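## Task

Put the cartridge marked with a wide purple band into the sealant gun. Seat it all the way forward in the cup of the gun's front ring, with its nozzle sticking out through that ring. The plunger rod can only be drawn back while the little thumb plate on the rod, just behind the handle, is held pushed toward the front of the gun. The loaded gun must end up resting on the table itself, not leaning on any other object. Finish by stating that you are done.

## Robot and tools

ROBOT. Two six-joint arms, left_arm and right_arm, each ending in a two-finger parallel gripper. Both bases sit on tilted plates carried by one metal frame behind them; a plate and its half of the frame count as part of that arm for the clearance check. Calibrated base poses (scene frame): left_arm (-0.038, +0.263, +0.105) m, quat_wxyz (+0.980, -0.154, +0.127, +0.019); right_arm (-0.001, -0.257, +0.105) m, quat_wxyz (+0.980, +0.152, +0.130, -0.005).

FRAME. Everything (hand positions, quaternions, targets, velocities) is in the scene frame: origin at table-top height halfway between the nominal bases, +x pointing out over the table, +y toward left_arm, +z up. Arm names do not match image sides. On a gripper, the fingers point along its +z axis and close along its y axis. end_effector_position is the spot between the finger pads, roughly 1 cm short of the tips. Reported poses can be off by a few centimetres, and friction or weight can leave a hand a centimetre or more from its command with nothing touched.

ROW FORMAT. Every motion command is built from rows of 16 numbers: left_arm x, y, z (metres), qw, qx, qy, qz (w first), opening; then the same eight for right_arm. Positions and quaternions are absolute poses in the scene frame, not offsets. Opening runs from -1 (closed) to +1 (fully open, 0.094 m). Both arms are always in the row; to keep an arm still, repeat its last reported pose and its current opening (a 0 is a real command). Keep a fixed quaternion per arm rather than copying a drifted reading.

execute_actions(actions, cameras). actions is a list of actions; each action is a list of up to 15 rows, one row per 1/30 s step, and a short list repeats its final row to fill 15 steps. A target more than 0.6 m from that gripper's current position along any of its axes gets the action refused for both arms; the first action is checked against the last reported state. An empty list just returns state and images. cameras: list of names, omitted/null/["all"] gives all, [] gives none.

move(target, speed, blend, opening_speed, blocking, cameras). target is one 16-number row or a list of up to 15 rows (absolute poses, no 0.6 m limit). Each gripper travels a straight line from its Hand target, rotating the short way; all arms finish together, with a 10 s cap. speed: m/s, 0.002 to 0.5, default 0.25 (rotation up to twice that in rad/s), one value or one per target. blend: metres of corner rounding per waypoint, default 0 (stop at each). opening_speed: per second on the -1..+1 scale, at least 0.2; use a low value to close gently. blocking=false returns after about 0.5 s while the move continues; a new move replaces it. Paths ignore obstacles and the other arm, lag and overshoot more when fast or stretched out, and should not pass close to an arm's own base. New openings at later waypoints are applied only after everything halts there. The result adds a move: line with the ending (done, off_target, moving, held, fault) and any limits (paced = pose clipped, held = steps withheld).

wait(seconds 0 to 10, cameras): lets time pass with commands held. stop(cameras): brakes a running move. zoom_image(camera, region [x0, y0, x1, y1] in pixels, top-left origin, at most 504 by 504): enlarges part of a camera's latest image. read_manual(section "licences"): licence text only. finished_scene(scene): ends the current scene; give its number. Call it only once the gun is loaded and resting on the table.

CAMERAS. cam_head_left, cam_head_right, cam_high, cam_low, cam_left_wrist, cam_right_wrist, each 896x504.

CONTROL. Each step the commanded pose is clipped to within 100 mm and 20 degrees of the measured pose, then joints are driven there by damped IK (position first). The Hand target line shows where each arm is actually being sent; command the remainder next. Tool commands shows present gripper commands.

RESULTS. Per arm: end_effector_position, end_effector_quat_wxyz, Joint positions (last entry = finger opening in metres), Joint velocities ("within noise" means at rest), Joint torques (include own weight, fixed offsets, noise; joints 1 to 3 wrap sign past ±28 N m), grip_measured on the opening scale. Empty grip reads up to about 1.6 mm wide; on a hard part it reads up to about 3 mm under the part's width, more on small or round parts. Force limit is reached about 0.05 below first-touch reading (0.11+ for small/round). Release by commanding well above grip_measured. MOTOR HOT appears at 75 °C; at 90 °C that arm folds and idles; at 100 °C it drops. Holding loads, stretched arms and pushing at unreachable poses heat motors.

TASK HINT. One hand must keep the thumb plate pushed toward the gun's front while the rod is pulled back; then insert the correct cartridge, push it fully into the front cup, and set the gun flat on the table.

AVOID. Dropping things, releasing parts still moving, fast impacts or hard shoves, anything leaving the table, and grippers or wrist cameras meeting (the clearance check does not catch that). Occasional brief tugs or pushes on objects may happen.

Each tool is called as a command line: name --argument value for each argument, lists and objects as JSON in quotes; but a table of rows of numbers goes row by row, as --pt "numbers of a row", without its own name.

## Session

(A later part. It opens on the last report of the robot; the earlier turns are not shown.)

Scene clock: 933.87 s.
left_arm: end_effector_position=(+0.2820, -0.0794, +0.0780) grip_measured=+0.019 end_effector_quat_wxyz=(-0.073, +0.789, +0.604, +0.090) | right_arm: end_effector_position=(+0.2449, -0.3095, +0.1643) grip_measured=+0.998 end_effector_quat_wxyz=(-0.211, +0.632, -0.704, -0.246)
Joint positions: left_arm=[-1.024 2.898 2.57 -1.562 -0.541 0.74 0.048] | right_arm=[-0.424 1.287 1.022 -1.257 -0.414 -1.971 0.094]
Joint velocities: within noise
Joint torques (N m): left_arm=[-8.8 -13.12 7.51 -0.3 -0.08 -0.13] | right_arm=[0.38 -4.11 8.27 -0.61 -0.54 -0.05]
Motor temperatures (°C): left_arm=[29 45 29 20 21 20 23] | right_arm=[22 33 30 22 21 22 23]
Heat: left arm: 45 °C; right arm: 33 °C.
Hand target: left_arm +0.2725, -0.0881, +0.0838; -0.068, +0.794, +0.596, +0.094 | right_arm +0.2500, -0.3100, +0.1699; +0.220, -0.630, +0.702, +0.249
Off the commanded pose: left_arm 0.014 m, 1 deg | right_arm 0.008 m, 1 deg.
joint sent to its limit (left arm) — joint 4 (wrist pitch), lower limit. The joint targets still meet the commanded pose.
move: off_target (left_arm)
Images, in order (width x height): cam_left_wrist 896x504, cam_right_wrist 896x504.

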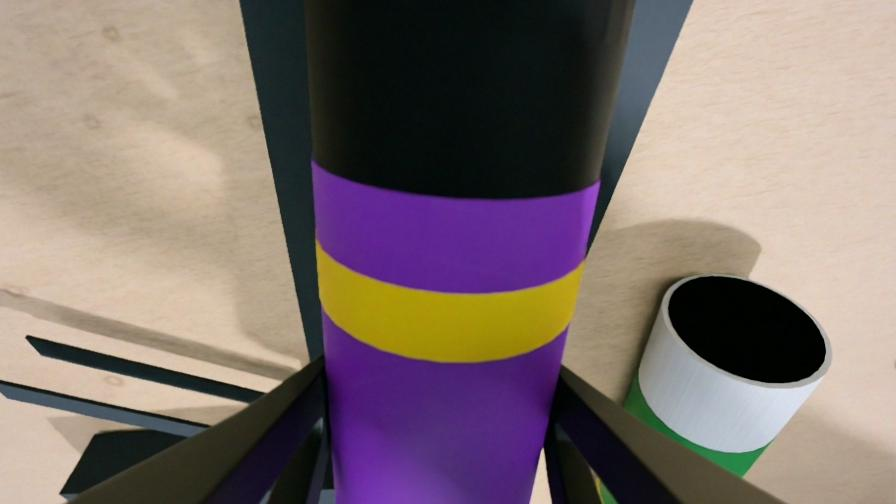

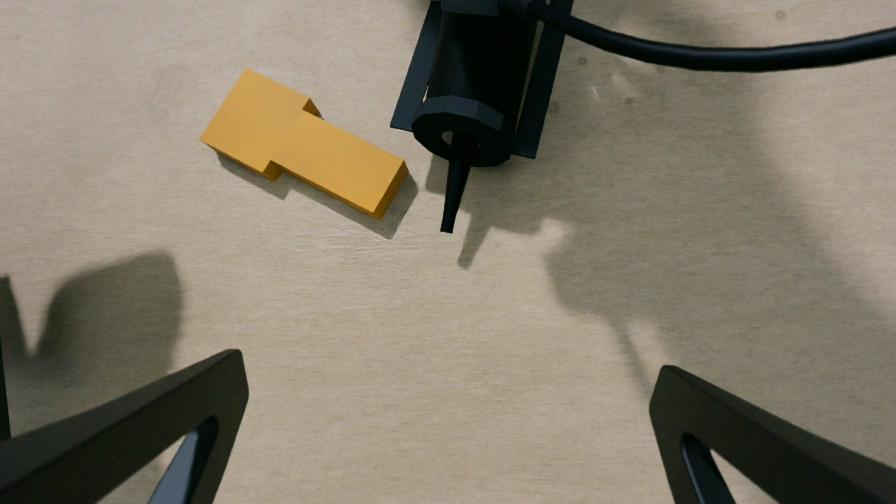

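move --target '[0.2700,-0.0955,0.0775,-0.0706,0.7942,0.5963,0.0940,-0.2,0.25,-0.31,0.17,0.2206,-0.630,0.702,0.250,1]' --speed 0.05 --cameras '["cam_right_wrist","cam_left_wrist"]'

zoom_image --camera "cam_right_wrist" --region '[390, 0, 600, 200]'

Scene clock: 947.83 s.
left_arm: end_effector_position=(+0.2809, -0.0824, +0.0720) grip_measured=+0.019 end_effector_quat_wxyz=(-0.075, +0.787, +0.605, +0.090) | right_arm: end_effector_position=(+0.2449, -0.3095, +0.1644) grip_measured=+0.998 end_effector_quat_wxyz=(-0.211, +0.632, -0.704, -0.246)
Joint positions: left_arm=[-1.024 2.931 2.609 -1.573 -0.54 0.734 0.048] | right_arm=[-0.424 1.287 1.022 -1.257 -0.414 -1.971 0.094]
Joint velocities: within noise
Joint torques (N m): left_arm=[-9.33 -13.01 7.5 -0.19 -0.08 -0.09] | right_arm=[0.38 -4.11 8.27 -0.61 -0.54 -0.05]
Motor temperatures (°C): left_arm=[29 48 28 20 21 20 23] | right_arm=[22 33 30 22 21 22 23]
Heat: left arm: 48 °C; right arm: 33 °C.
Hand target: left_arm +0.2697, -0.0948, +0.0772; -0.066, +0.795, +0.596, +0.093 | right_arm +0.2500, -0.3100, +0.1699; +0.221, -0.630, +0.702, +0.249
Off the commanded pose: left_arm 0.018 m, 1 deg | right_arm 0.008 m, 1 deg.
joint sent to its limit (left arm) — joint 4 (wrist pitch), lower limit. The joint targets still meet the commanded pose.
move: off_target (left_arm)
Images, in order (width x height): cam_left_wrist 896x504, cam_right_wrist 896x504.

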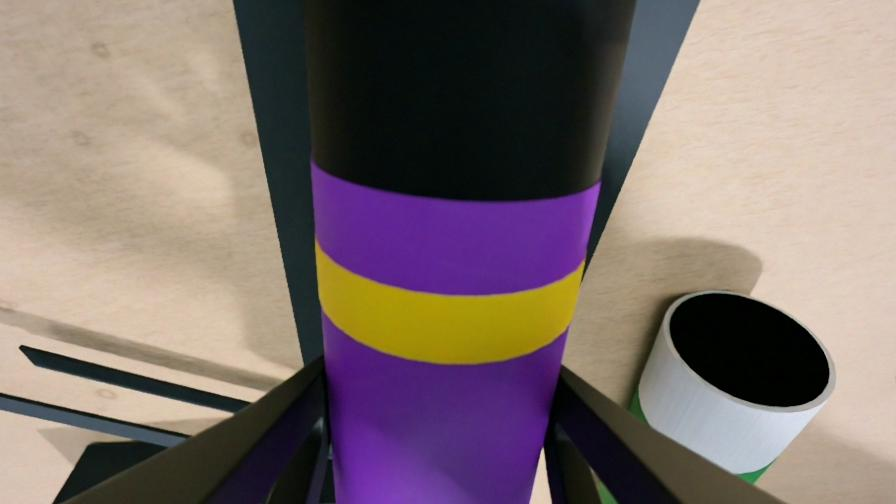

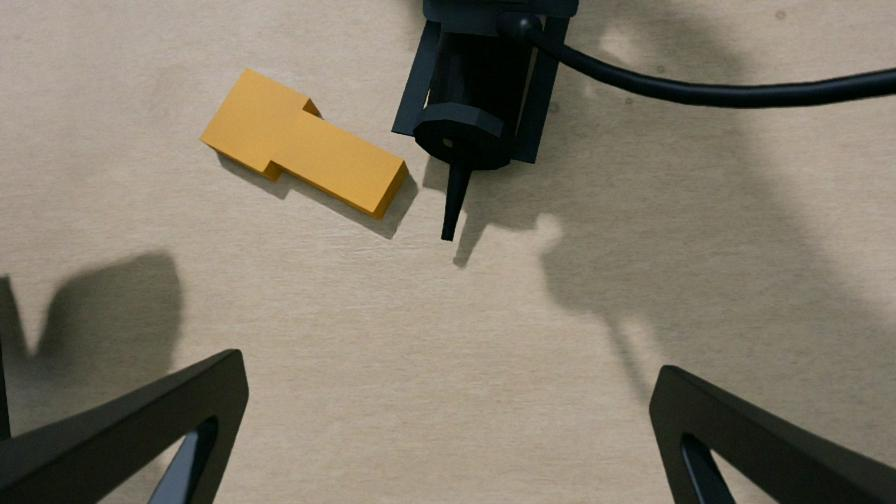

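Scaled by 2.400 from the camera's 896x504 image, which has a finer 1280x720 frame.

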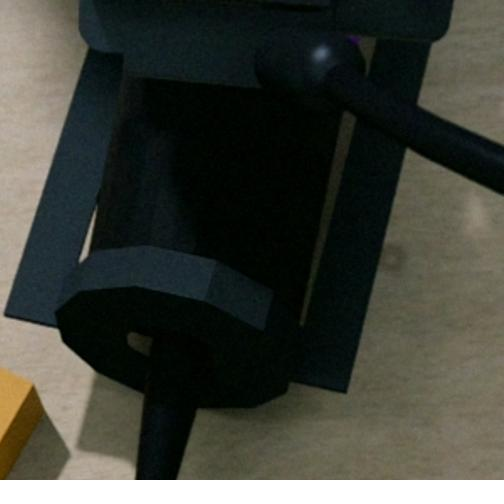

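move --target '[0.2690,-0.100,0.0720,-0.0523,0.7967,0.5981,0.0697,-0.2,0.25,-0.31,0.17,0.2206,-0.630,0.702,0.250,1]' --speed 0.05

zoom_image --camera "cam_right_wrist" --region '[390, 0, 600, 200]'

zoom_image --camera "cam_low" --region '[470, 170, 670, 290]'

Scene clock: 967.47 s.
left_arm: end_effector_position=(+0.2764, -0.0872, +0.0580) grip_measured=+0.019 end_effector_quat_wxyz=(-0.072, +0.788, +0.605, +0.087) | right_arm: end_effector_position=(+0.2449, -0.3095, +0.1644) grip_measured=+0.998 end_effector_quat_wxyz=(-0.211, +0.632, -0.704, -0.246)
Joint positions: left_arm=[-1.024 2.931 2.551 -1.508 -0.536 0.739 0.048] | right_arm=[-0.424 1.287 1.022 -1.257 -0.414 -1.971 0.094]
Joint velocities: within noise
Joint torques (N m): left_arm=[-8.29 -17.35 3.82 0.11 0.27 0.18] | right_arm=[0.38 -4.11 8.27 -0.61 -0.53 -0.04]
Motor temperatures (°C): left_arm=[29 49 28 20 21 20 23] | right_arm=[22 33 30 22 21 22 23]
Heat: left arm: 49 °C; right arm: 33 °C.
Hand target: left_arm +0.2689, -0.0996, +0.0719; -0.054, +0.797, +0.598, +0.070 | right_arm +0.2500, -0.3100, +0.1699; +0.221, -0.630, +0.702, +0.249
Off the commanded pose: left_arm 0.020 m, 3 deg | right_arm 0.008 m, 1 deg.
move: off_target (left_arm)

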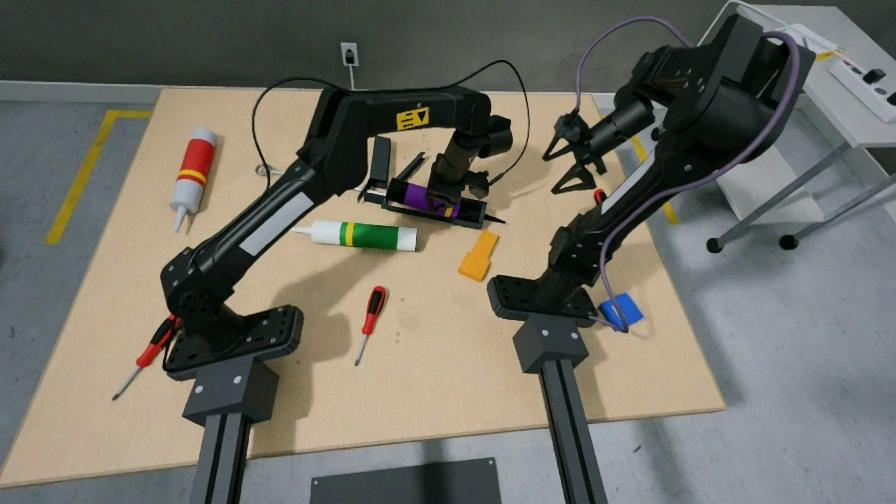

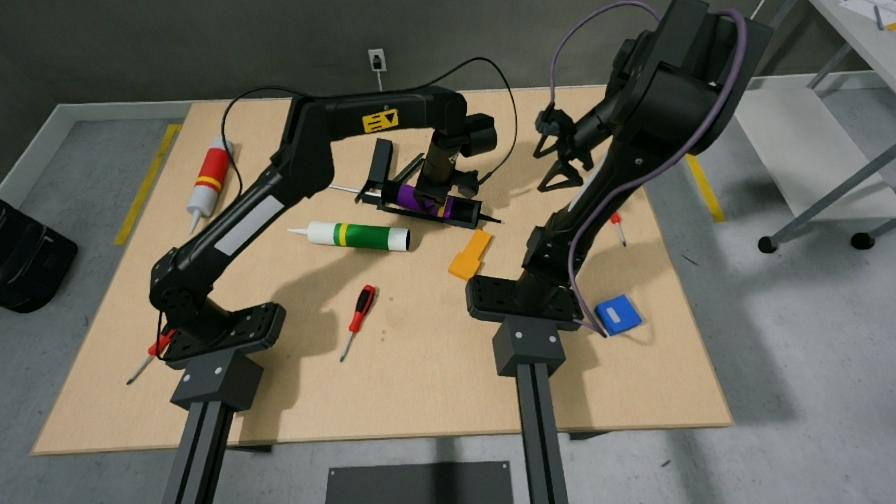

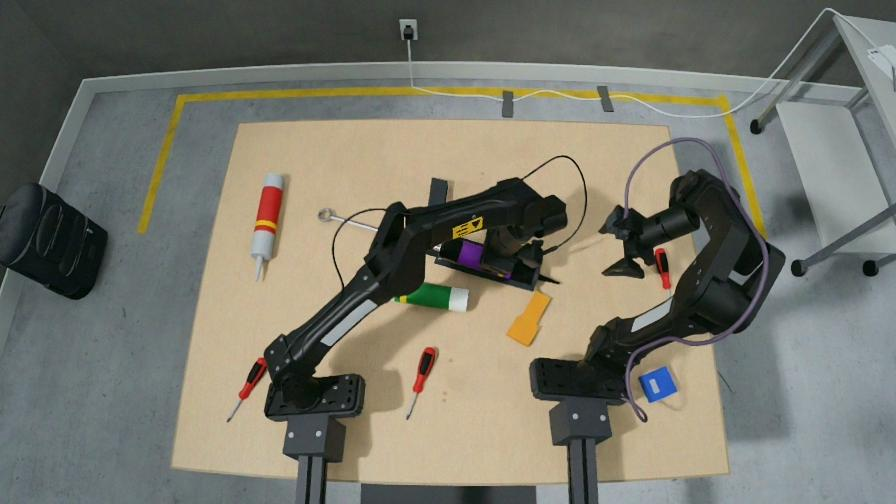

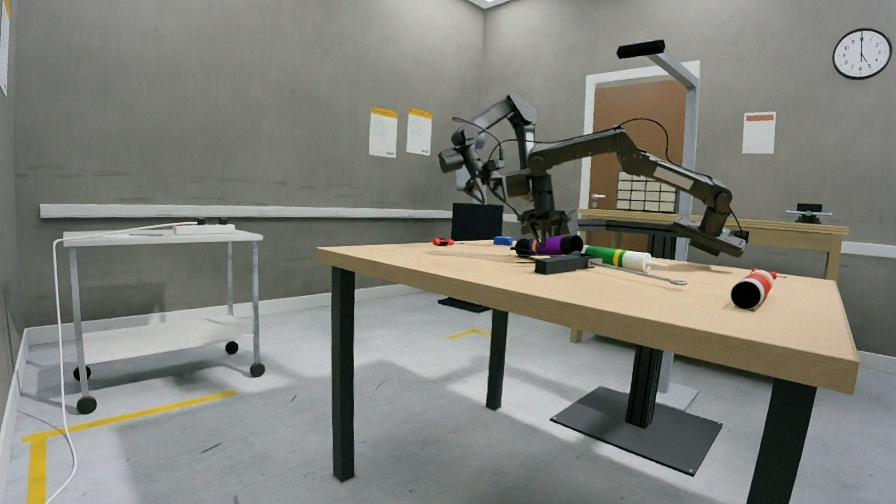

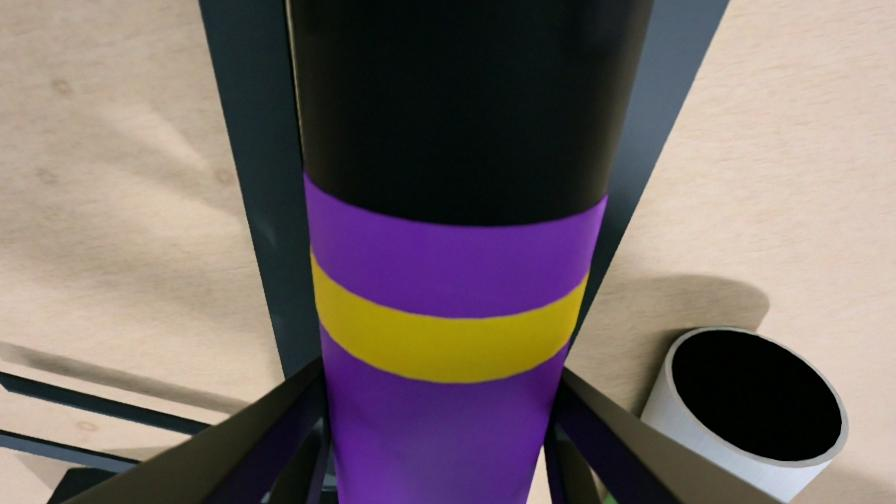

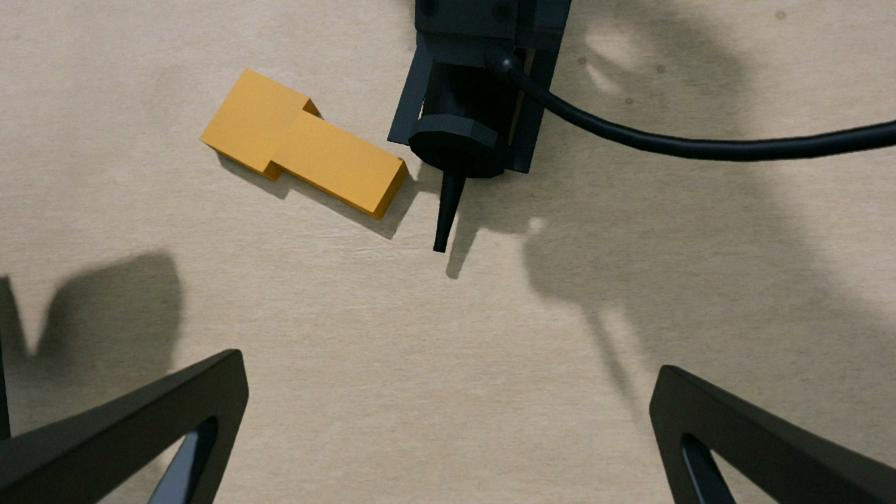

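Scaled by 2.400 from the camera's 896x504 image, which has a finer 1280x720 frame.

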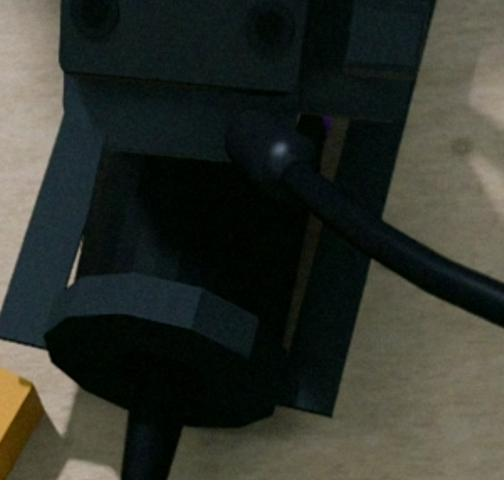

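Scaled by 2.520 from the camera's 896x504 image, which has a finer 1280x720 frame.

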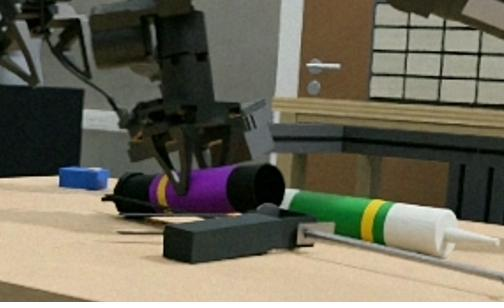

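zoom_image --camera "cam_high" --region '[400, 170, 600, 310]'

zoom_image --camera "cam_head_left" --region '[340, 120, 540, 260]'

zoom_image --camera "cam_head_right" --region '[330, 120, 530, 260]'

Scaled by 2.520 from the camera's 896x504 image, which has a finer 1280x720 frame.

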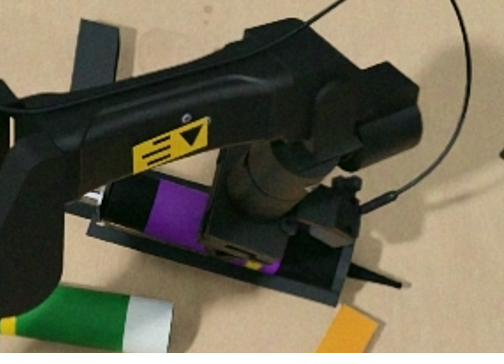

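Scaled by 2.520 from the camera's 896x504 image, which has a finer 1280x720 frame.

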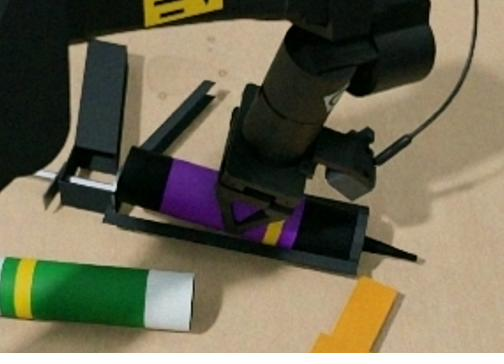

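Scaled by 2.520 from the camera's 896x504 image, which has a finer 1280x720 frame.

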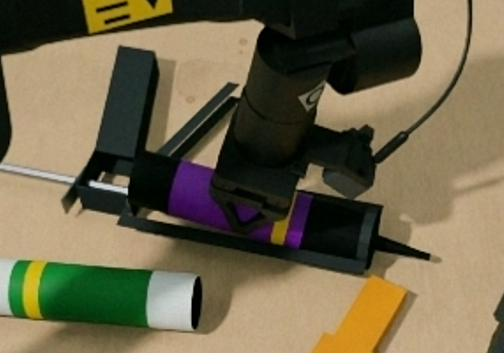

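move --target '[0.2690,-0.099,0.0600,-0.0366,0.7982,0.5993,0.0488,-0.2,0.25,-0.31,0.17,0.2206,-0.630,0.702,0.250,1]' --speed 0.04 --cameras '["cam_right_wrist","cam_left_wrist","cam_head_right","cam_low"]'

zoom_image --camera "cam_head_right" --region '[330, 120, 530, 260]'

zoom_image --camera "cam_low" --region '[470, 190, 670, 310]'

Scene clock: 988.63 s.
left_arm: end_effector_position=(+0.2718, -0.0896, +0.0497) grip_measured=+0.019 end_effector_quat_wxyz=(-0.056, +0.799, +0.594, +0.078) | right_arm: end_effector_position=(+0.2449, -0.3095, +0.1644) grip_measured=+0.998 end_effector_quat_wxyz=(-0.211, +0.632, -0.704, -0.246)
Joint positions: left_arm=[-1.024 2.85 2.363 -1.359 -0.525 0.788 0.048] | right_arm=[-0.424 1.287 1.022 -1.257 -0.414 -1.971 0.094]
Joint velocities: within noise
Joint torques (N m): left_arm=[-6.27 -17.4 3.74 0.25 0.46 0.1] | right_arm=[0.38 -4.11 8.28 -0.61 -0.54 -0.05]
Motor temperatures (°C): left_arm=[29 57 27 20 21 20 23] | right_arm=[22 33 30 22 21 22 23]
Heat: left arm: 57 °C; right arm: 33 °C.
Hand target: left_arm +0.2691, -0.0989, +0.0603; -0.039, +0.798, +0.599, +0.050 | right_arm +0.2500, -0.3100, +0.1699; +0.221, -0.630, +0.702, +0.249
Off the commanded pose: left_arm 0.014 m, 4 deg | right_arm 0.008 m, 1 deg.
move: off_target (left_arm)
Images, in order (width x height): cam_head_right 896x504, cam_low 896x504, cam_left_wrist 896x504, cam_right_wrist 896x504.

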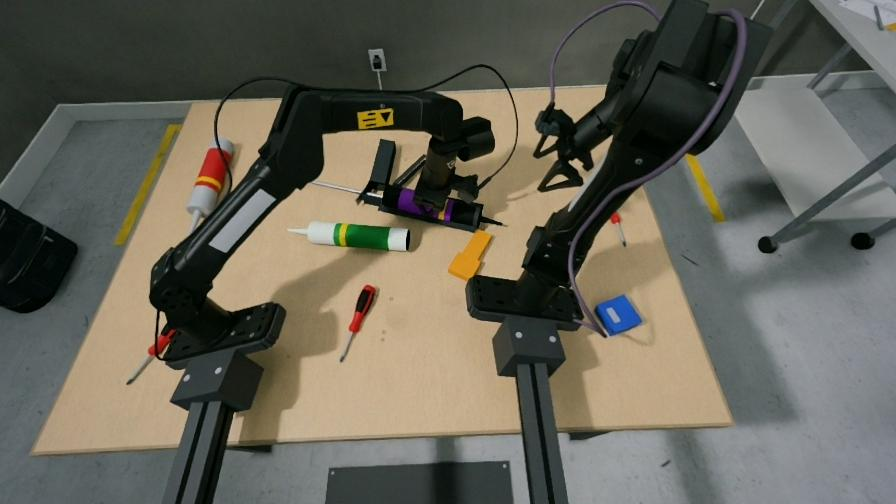

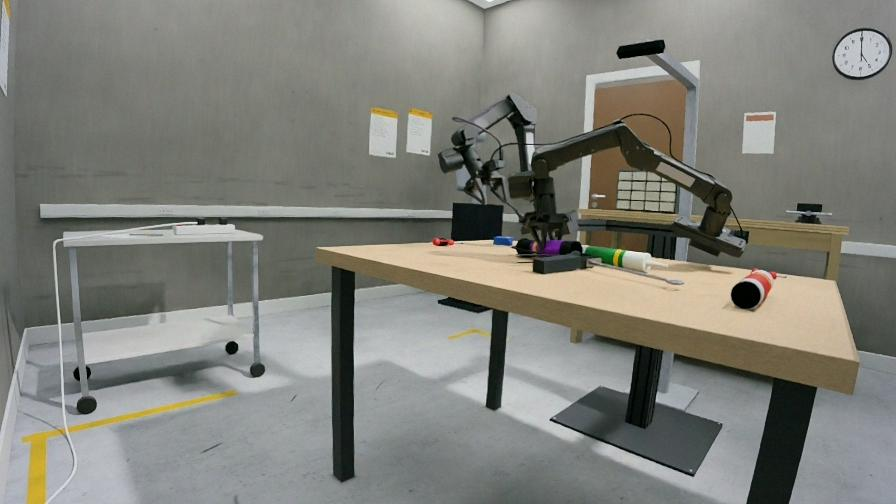

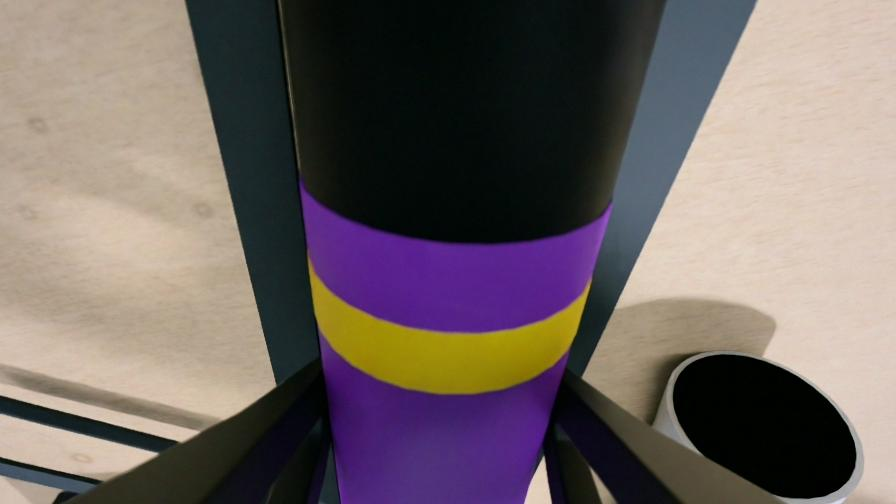

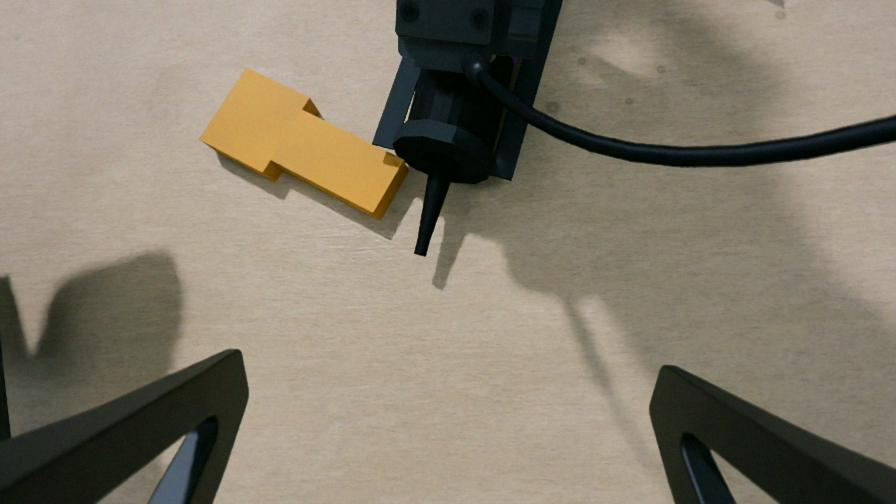

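Scaled by 2.520 from the camera's 896x504 image, which has a finer 1280x720 frame.

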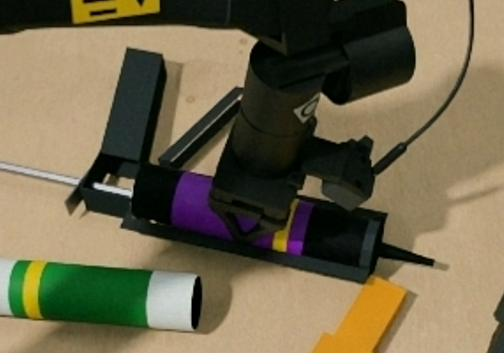

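Scaled by 2.520 from the camera's 896x504 image, which has a finer 1280x720 frame.

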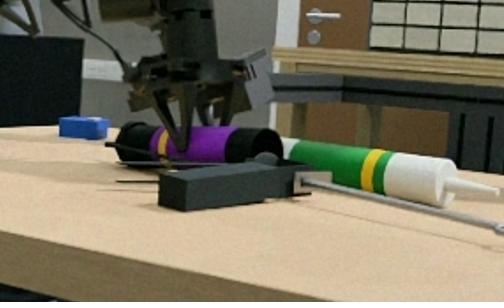

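move --target '[0.2715,-0.0985,0.0500,-0.0157,0.7995,0.6002,0.0209,-0.2,0.25,-0.31,0.17,0.2206,-0.630,0.702,0.250,1]' --speed 0.04 --cameras '["cam_right_wrist","cam_left_wrist","cam_head_right","cam_low"]'

zoom_image --camera "cam_head_right" --region '[330, 120, 530, 260]'

zoom_image --camera "cam_low" --region '[490, 200, 630, 300]'

Scene clock: 998.47 s.
left_arm: end_effector_position=(+0.2738, -0.0890, +0.0458) grip_measured=+0.019 end_effector_quat_wxyz=(-0.035, +0.803, +0.592, +0.052) | right_arm: end_effector_position=(+0.2449, -0.3095, +0.1644) grip_measured=+0.998 end_effector_quat_wxyz=(-0.211, +0.632, -0.704, -0.246)
Joint positions: left_arm=[-1.003 2.768 2.214 -1.224 -0.483 0.847 0.048] | right_arm=[-0.424 1.287 1.022 -1.257 -0.414 -1.971 0.094]
Joint velocities: within noise
Joint torques (N m): left_arm=[-5.61 -16.2 3.54 0.47 0.54 0.04] | right_arm=[0.38 -4.11 8.27 -0.61 -0.54 -0.05]
Motor temperatures (°C): left_arm=[28 53 26 20 21 20 23] | right_arm=[21 33 30 22 21 22 23]
Heat: left arm: 53 °C; right arm: 33 °C.
Hand target: left_arm +0.2717, -0.0985, +0.0505; -0.018, +0.800, +0.600, +0.022 | right_arm +0.2500, -0.3100, +0.1699; +0.221, -0.630, +0.702, +0.249
Off the commanded pose: left_arm 0.011 m, 4 deg | right_arm 0.008 m, 1 deg.
move: off_target (left_arm)
Images, in order (width x height): cam_head_right 896x504, cam_low 896x504, cam_left_wrist 896x504, cam_right_wrist 896x504.

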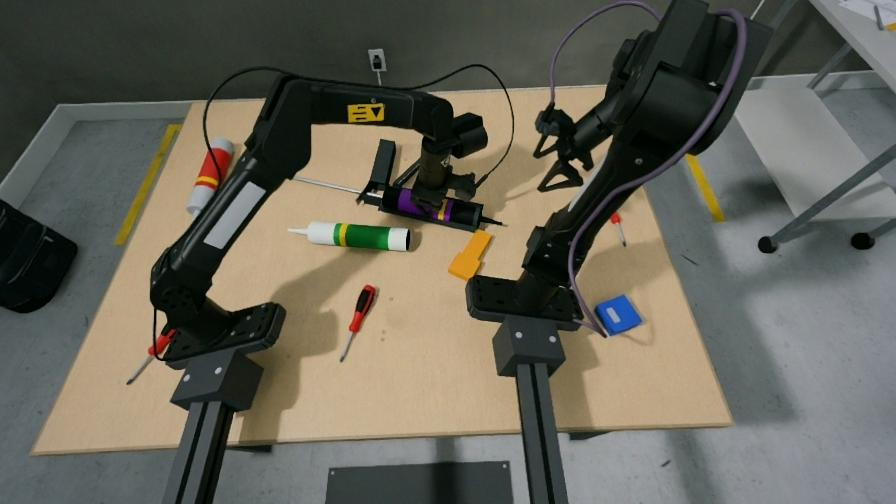

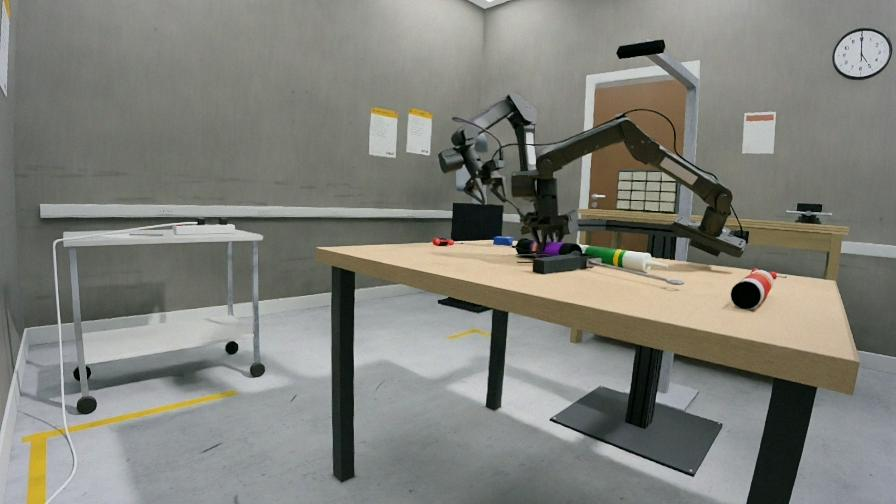

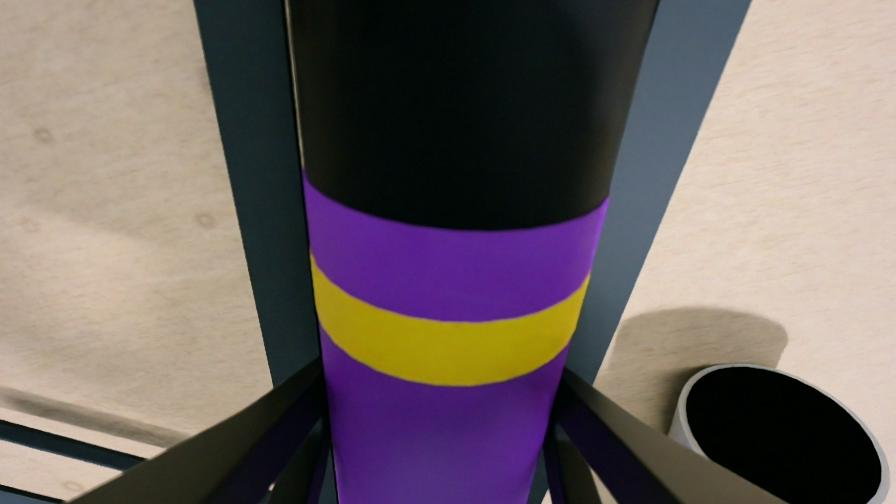

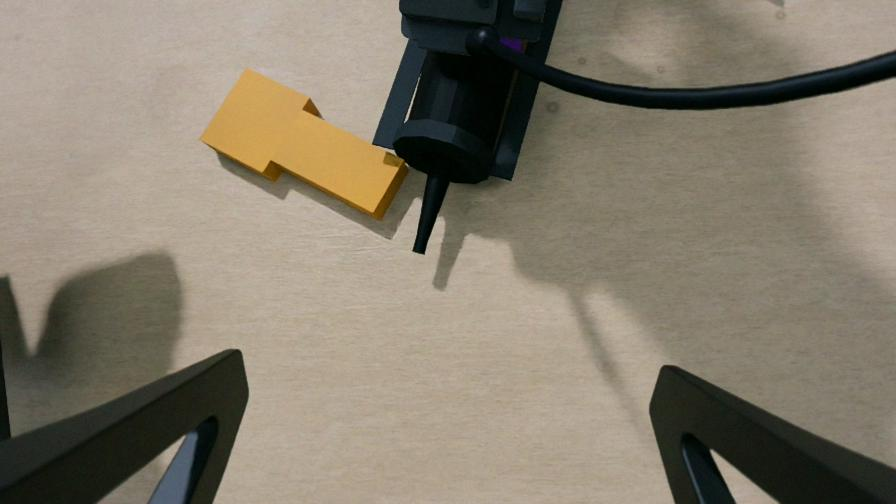

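Scaled by 2.520 from the camera's 896x504 image, which has a finer 1280x720 frame.

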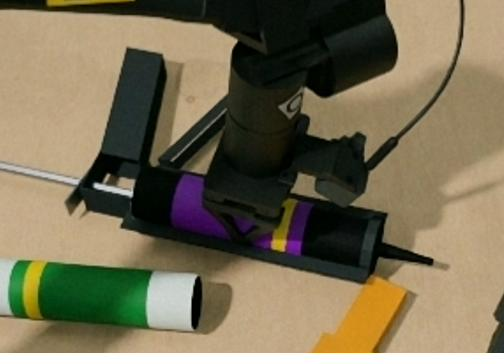

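Scaled by 3.600 from the camera's 896x504 image, which has a finer 1280x720 frame.

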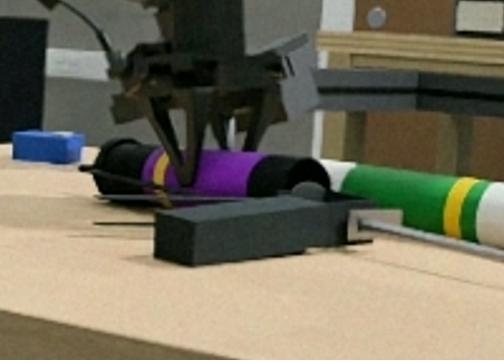

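move --target '[0.2725,-0.0965,0.0520,-0.0157,0.7995,0.6002,0.0209,0.2,0.25,-0.31,0.17,0.2206,-0.630,0.702,0.250,1]' --opening_speed 0.25 --cameras '["cam_right_wrist","cam_left_wrist"]'

move --pt "0.2740 -0.092 0.110 -0.0157 0.7995 0.6002 0.0209 0.25 0.25 -0.31 0.17 0.2206 -0.630 0.702 0.250 1" --pt "0.31 0.02 0.200 0 0.7455 0.6665 0 0.25 0.25 -0.31 0.17 0.2206 -0.630 0.702 0.250 1" --pt "0.33 0.15 0.220 0 0.38 0.925 0 0.3 0.25 -0.31 0.17 0.2206 -0.630 0.702 0.250 1" --speed 0.2

zoom_image --camera "cam_low" --region '[490, 200, 630, 300]'

zoom_image --camera "cam_high" --region '[400, 170, 600, 310]'

Scene clock: 1012.80 s.
left_arm: end_effector_position=(+0.2718, -0.0960, +0.0459) grip_measured=+0.198 end_effector_quat_wxyz=(-0.024, +0.801, +0.597, +0.032) | right_arm: end_effector_position=(+0.2449, -0.3095, +0.1644) grip_measured=+0.998 end_effector_quat_wxyz=(-0.211, +0.632, -0.704, -0.246)
Joint positions: left_arm=[-1.001 2.756 2.196 -1.189 -0.446 0.852 0.056] | right_arm=[-0.424 1.287 1.022 -1.257 -0.414 -1.971 0.094]
Joint velocities: within noise
Joint torques (N m): left_arm=[-5.52 -16.4 3.45 0.27 0.19 0.03] | right_arm=[0.38 -4.11 8.27 -0.61 -0.54 -0.05]
Motor temperatures (°C): left_arm=[27 54 26 20 21 20 23] | right_arm=[21 33 30 22 21 22 23]
Heat: left arm: 54 °C; right arm: 33 °C.
Hand target: left_arm +0.2725, -0.0966, +0.0521; -0.016, +0.799, +0.600, +0.021 | right_arm +0.2500, -0.3100, +0.1699; +0.221, -0.630, +0.702, +0.249
Off the commanded pose: left_arm 0.006 m, 2 deg | right_arm 0.008 m, 1 deg.
move: done
Images, in order (width x height): cam_left_wrist 896x504, cam_right_wrist 896x504.

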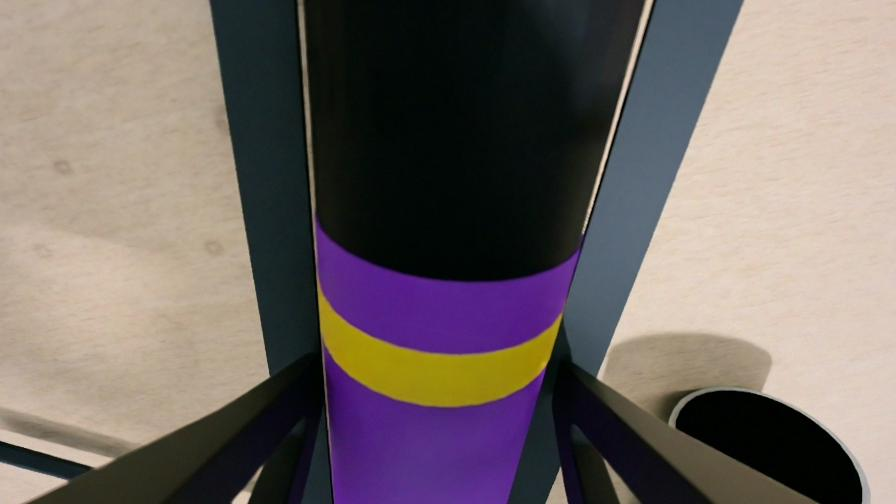

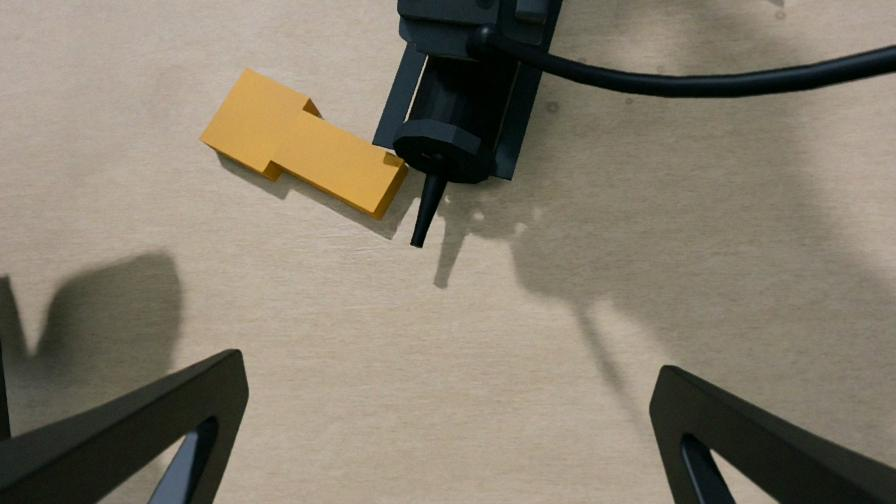

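Scene clock: 1017.43 s.
left_arm: end_effector_position=(+0.3324, +0.1452, +0.2166) grip_measured=+0.298 end_effector_quat_wxyz=(-0.002, +0.390, +0.921, +0.005) | right_arm: end_effector_position=(+0.2449, -0.3095, +0.1644) grip_measured=+0.998 end_effector_quat_wxyz=(-0.211, +0.632, -0.704, -0.246)
Joint positions: left_arm=[-0.68 1.933 1.794 -1.426 -0.412 0.159 0.061] | right_arm=[-0.424 1.287 1.022 -1.257 -0.414 -1.971 0.094]
Joint velocities: within noise
Joint torques (N m): left_arm=[-3.51 -11.79 3.84 0.22 0.11 -0.12] | right_arm=[0.38 -4.12 8.27 -0.61 -0.54 -0.05]
Motor temperatures (°C): left_arm=[27 53 26 20 21 20 22] | right_arm=[21 33 30 22 21 22 23]
Heat: left arm: 53 °C; right arm: 33 °C.
Hand target: left_arm +0.3300, +0.1499, +0.2199; +0.000, +0.380, +0.925, +0.000 | right_arm +0.2500, -0.3100, +0.1699; +0.221, -0.630, +0.702, +0.249
Off the commanded pose: left_arm 0.006 m, 1 deg | right_arm 0.008 m, 1 deg.
move: done

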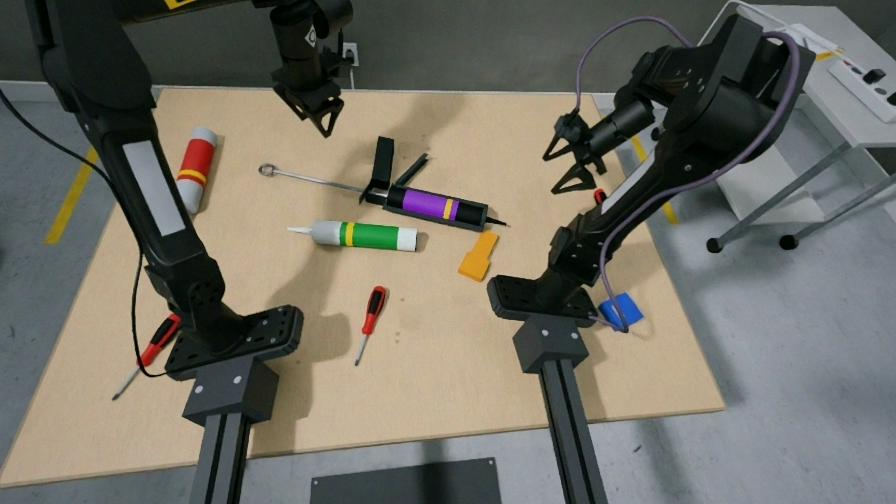

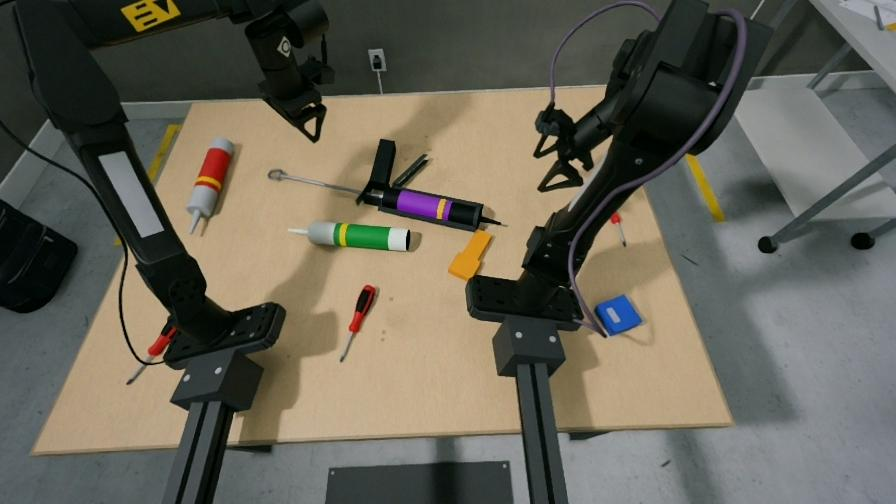

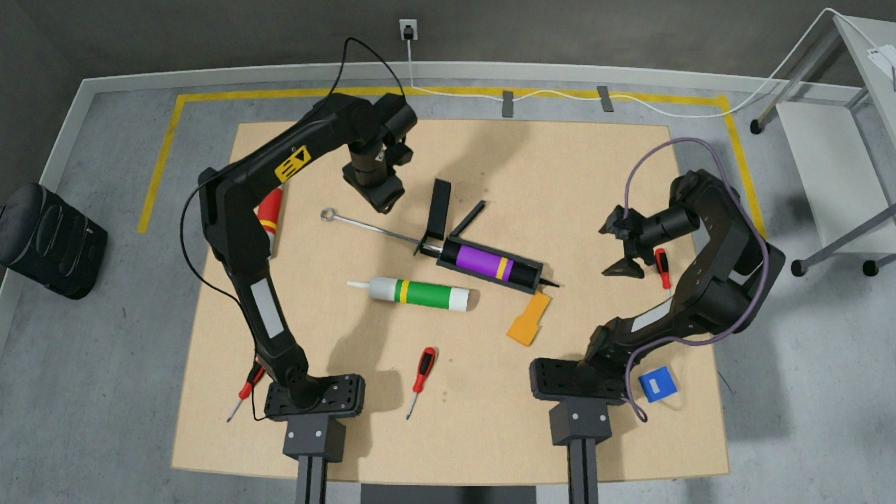

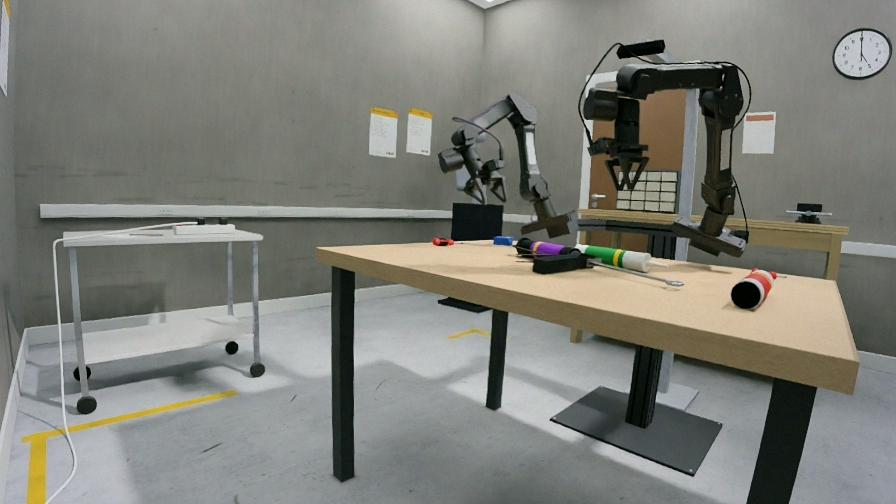

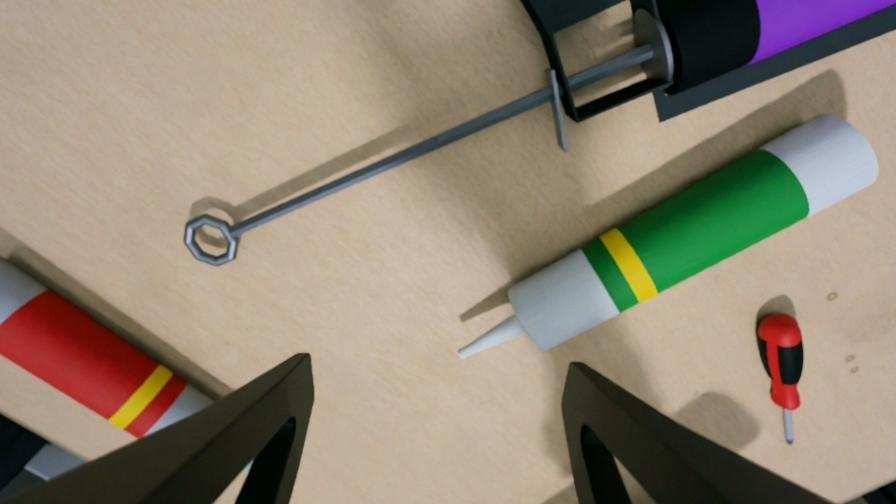

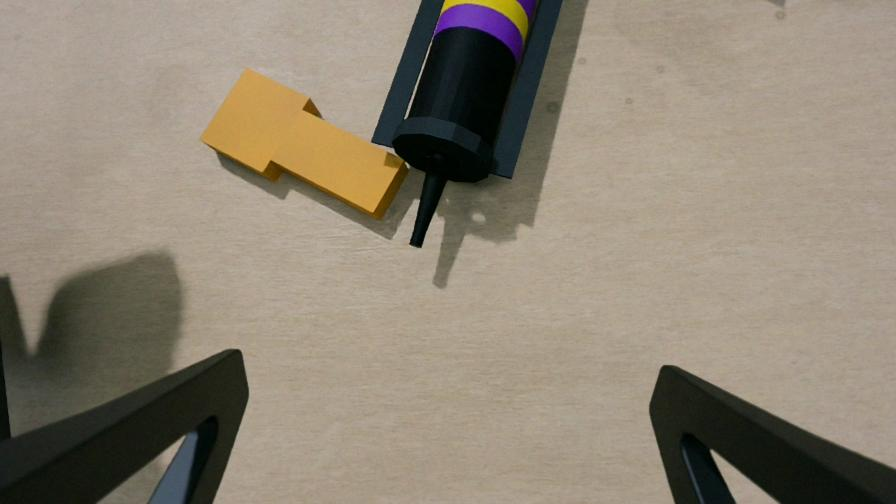

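Scaled by 3.600 from the camera's 896x504 image, which has a finer 1280x720 frame.

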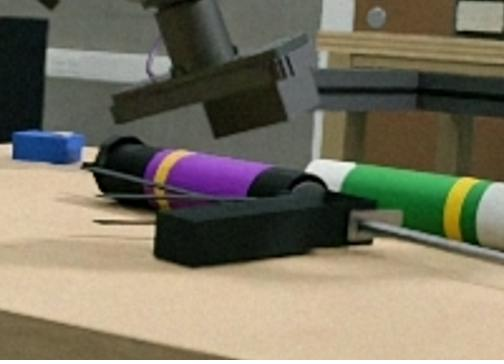

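Scaled by 2.520 from the camera's 896x504 image, which has a finer 1280x720 frame.

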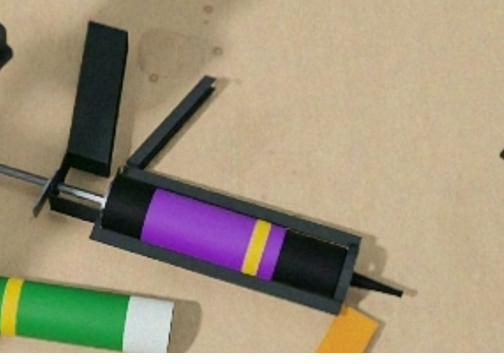

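zoom_image --camera "cam_right_wrist" --region '[340, 80, 560, 260]'

zoom_image --camera "cam_left_wrist" --region '[500, 0, 896, 200]'

Scaled by 2.291 from the camera's 896x504 image, which has a finer 1280x720 frame.

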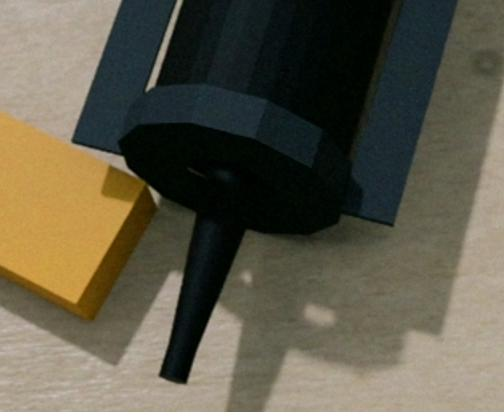

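Scaled by 1.273 from the camera's 896x504 image, which has a finer 1280x720 frame.

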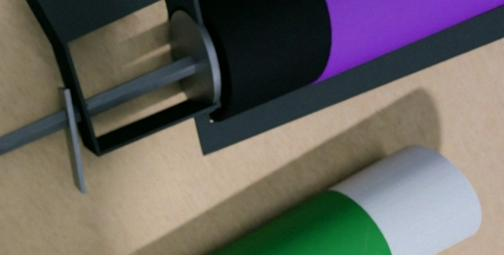

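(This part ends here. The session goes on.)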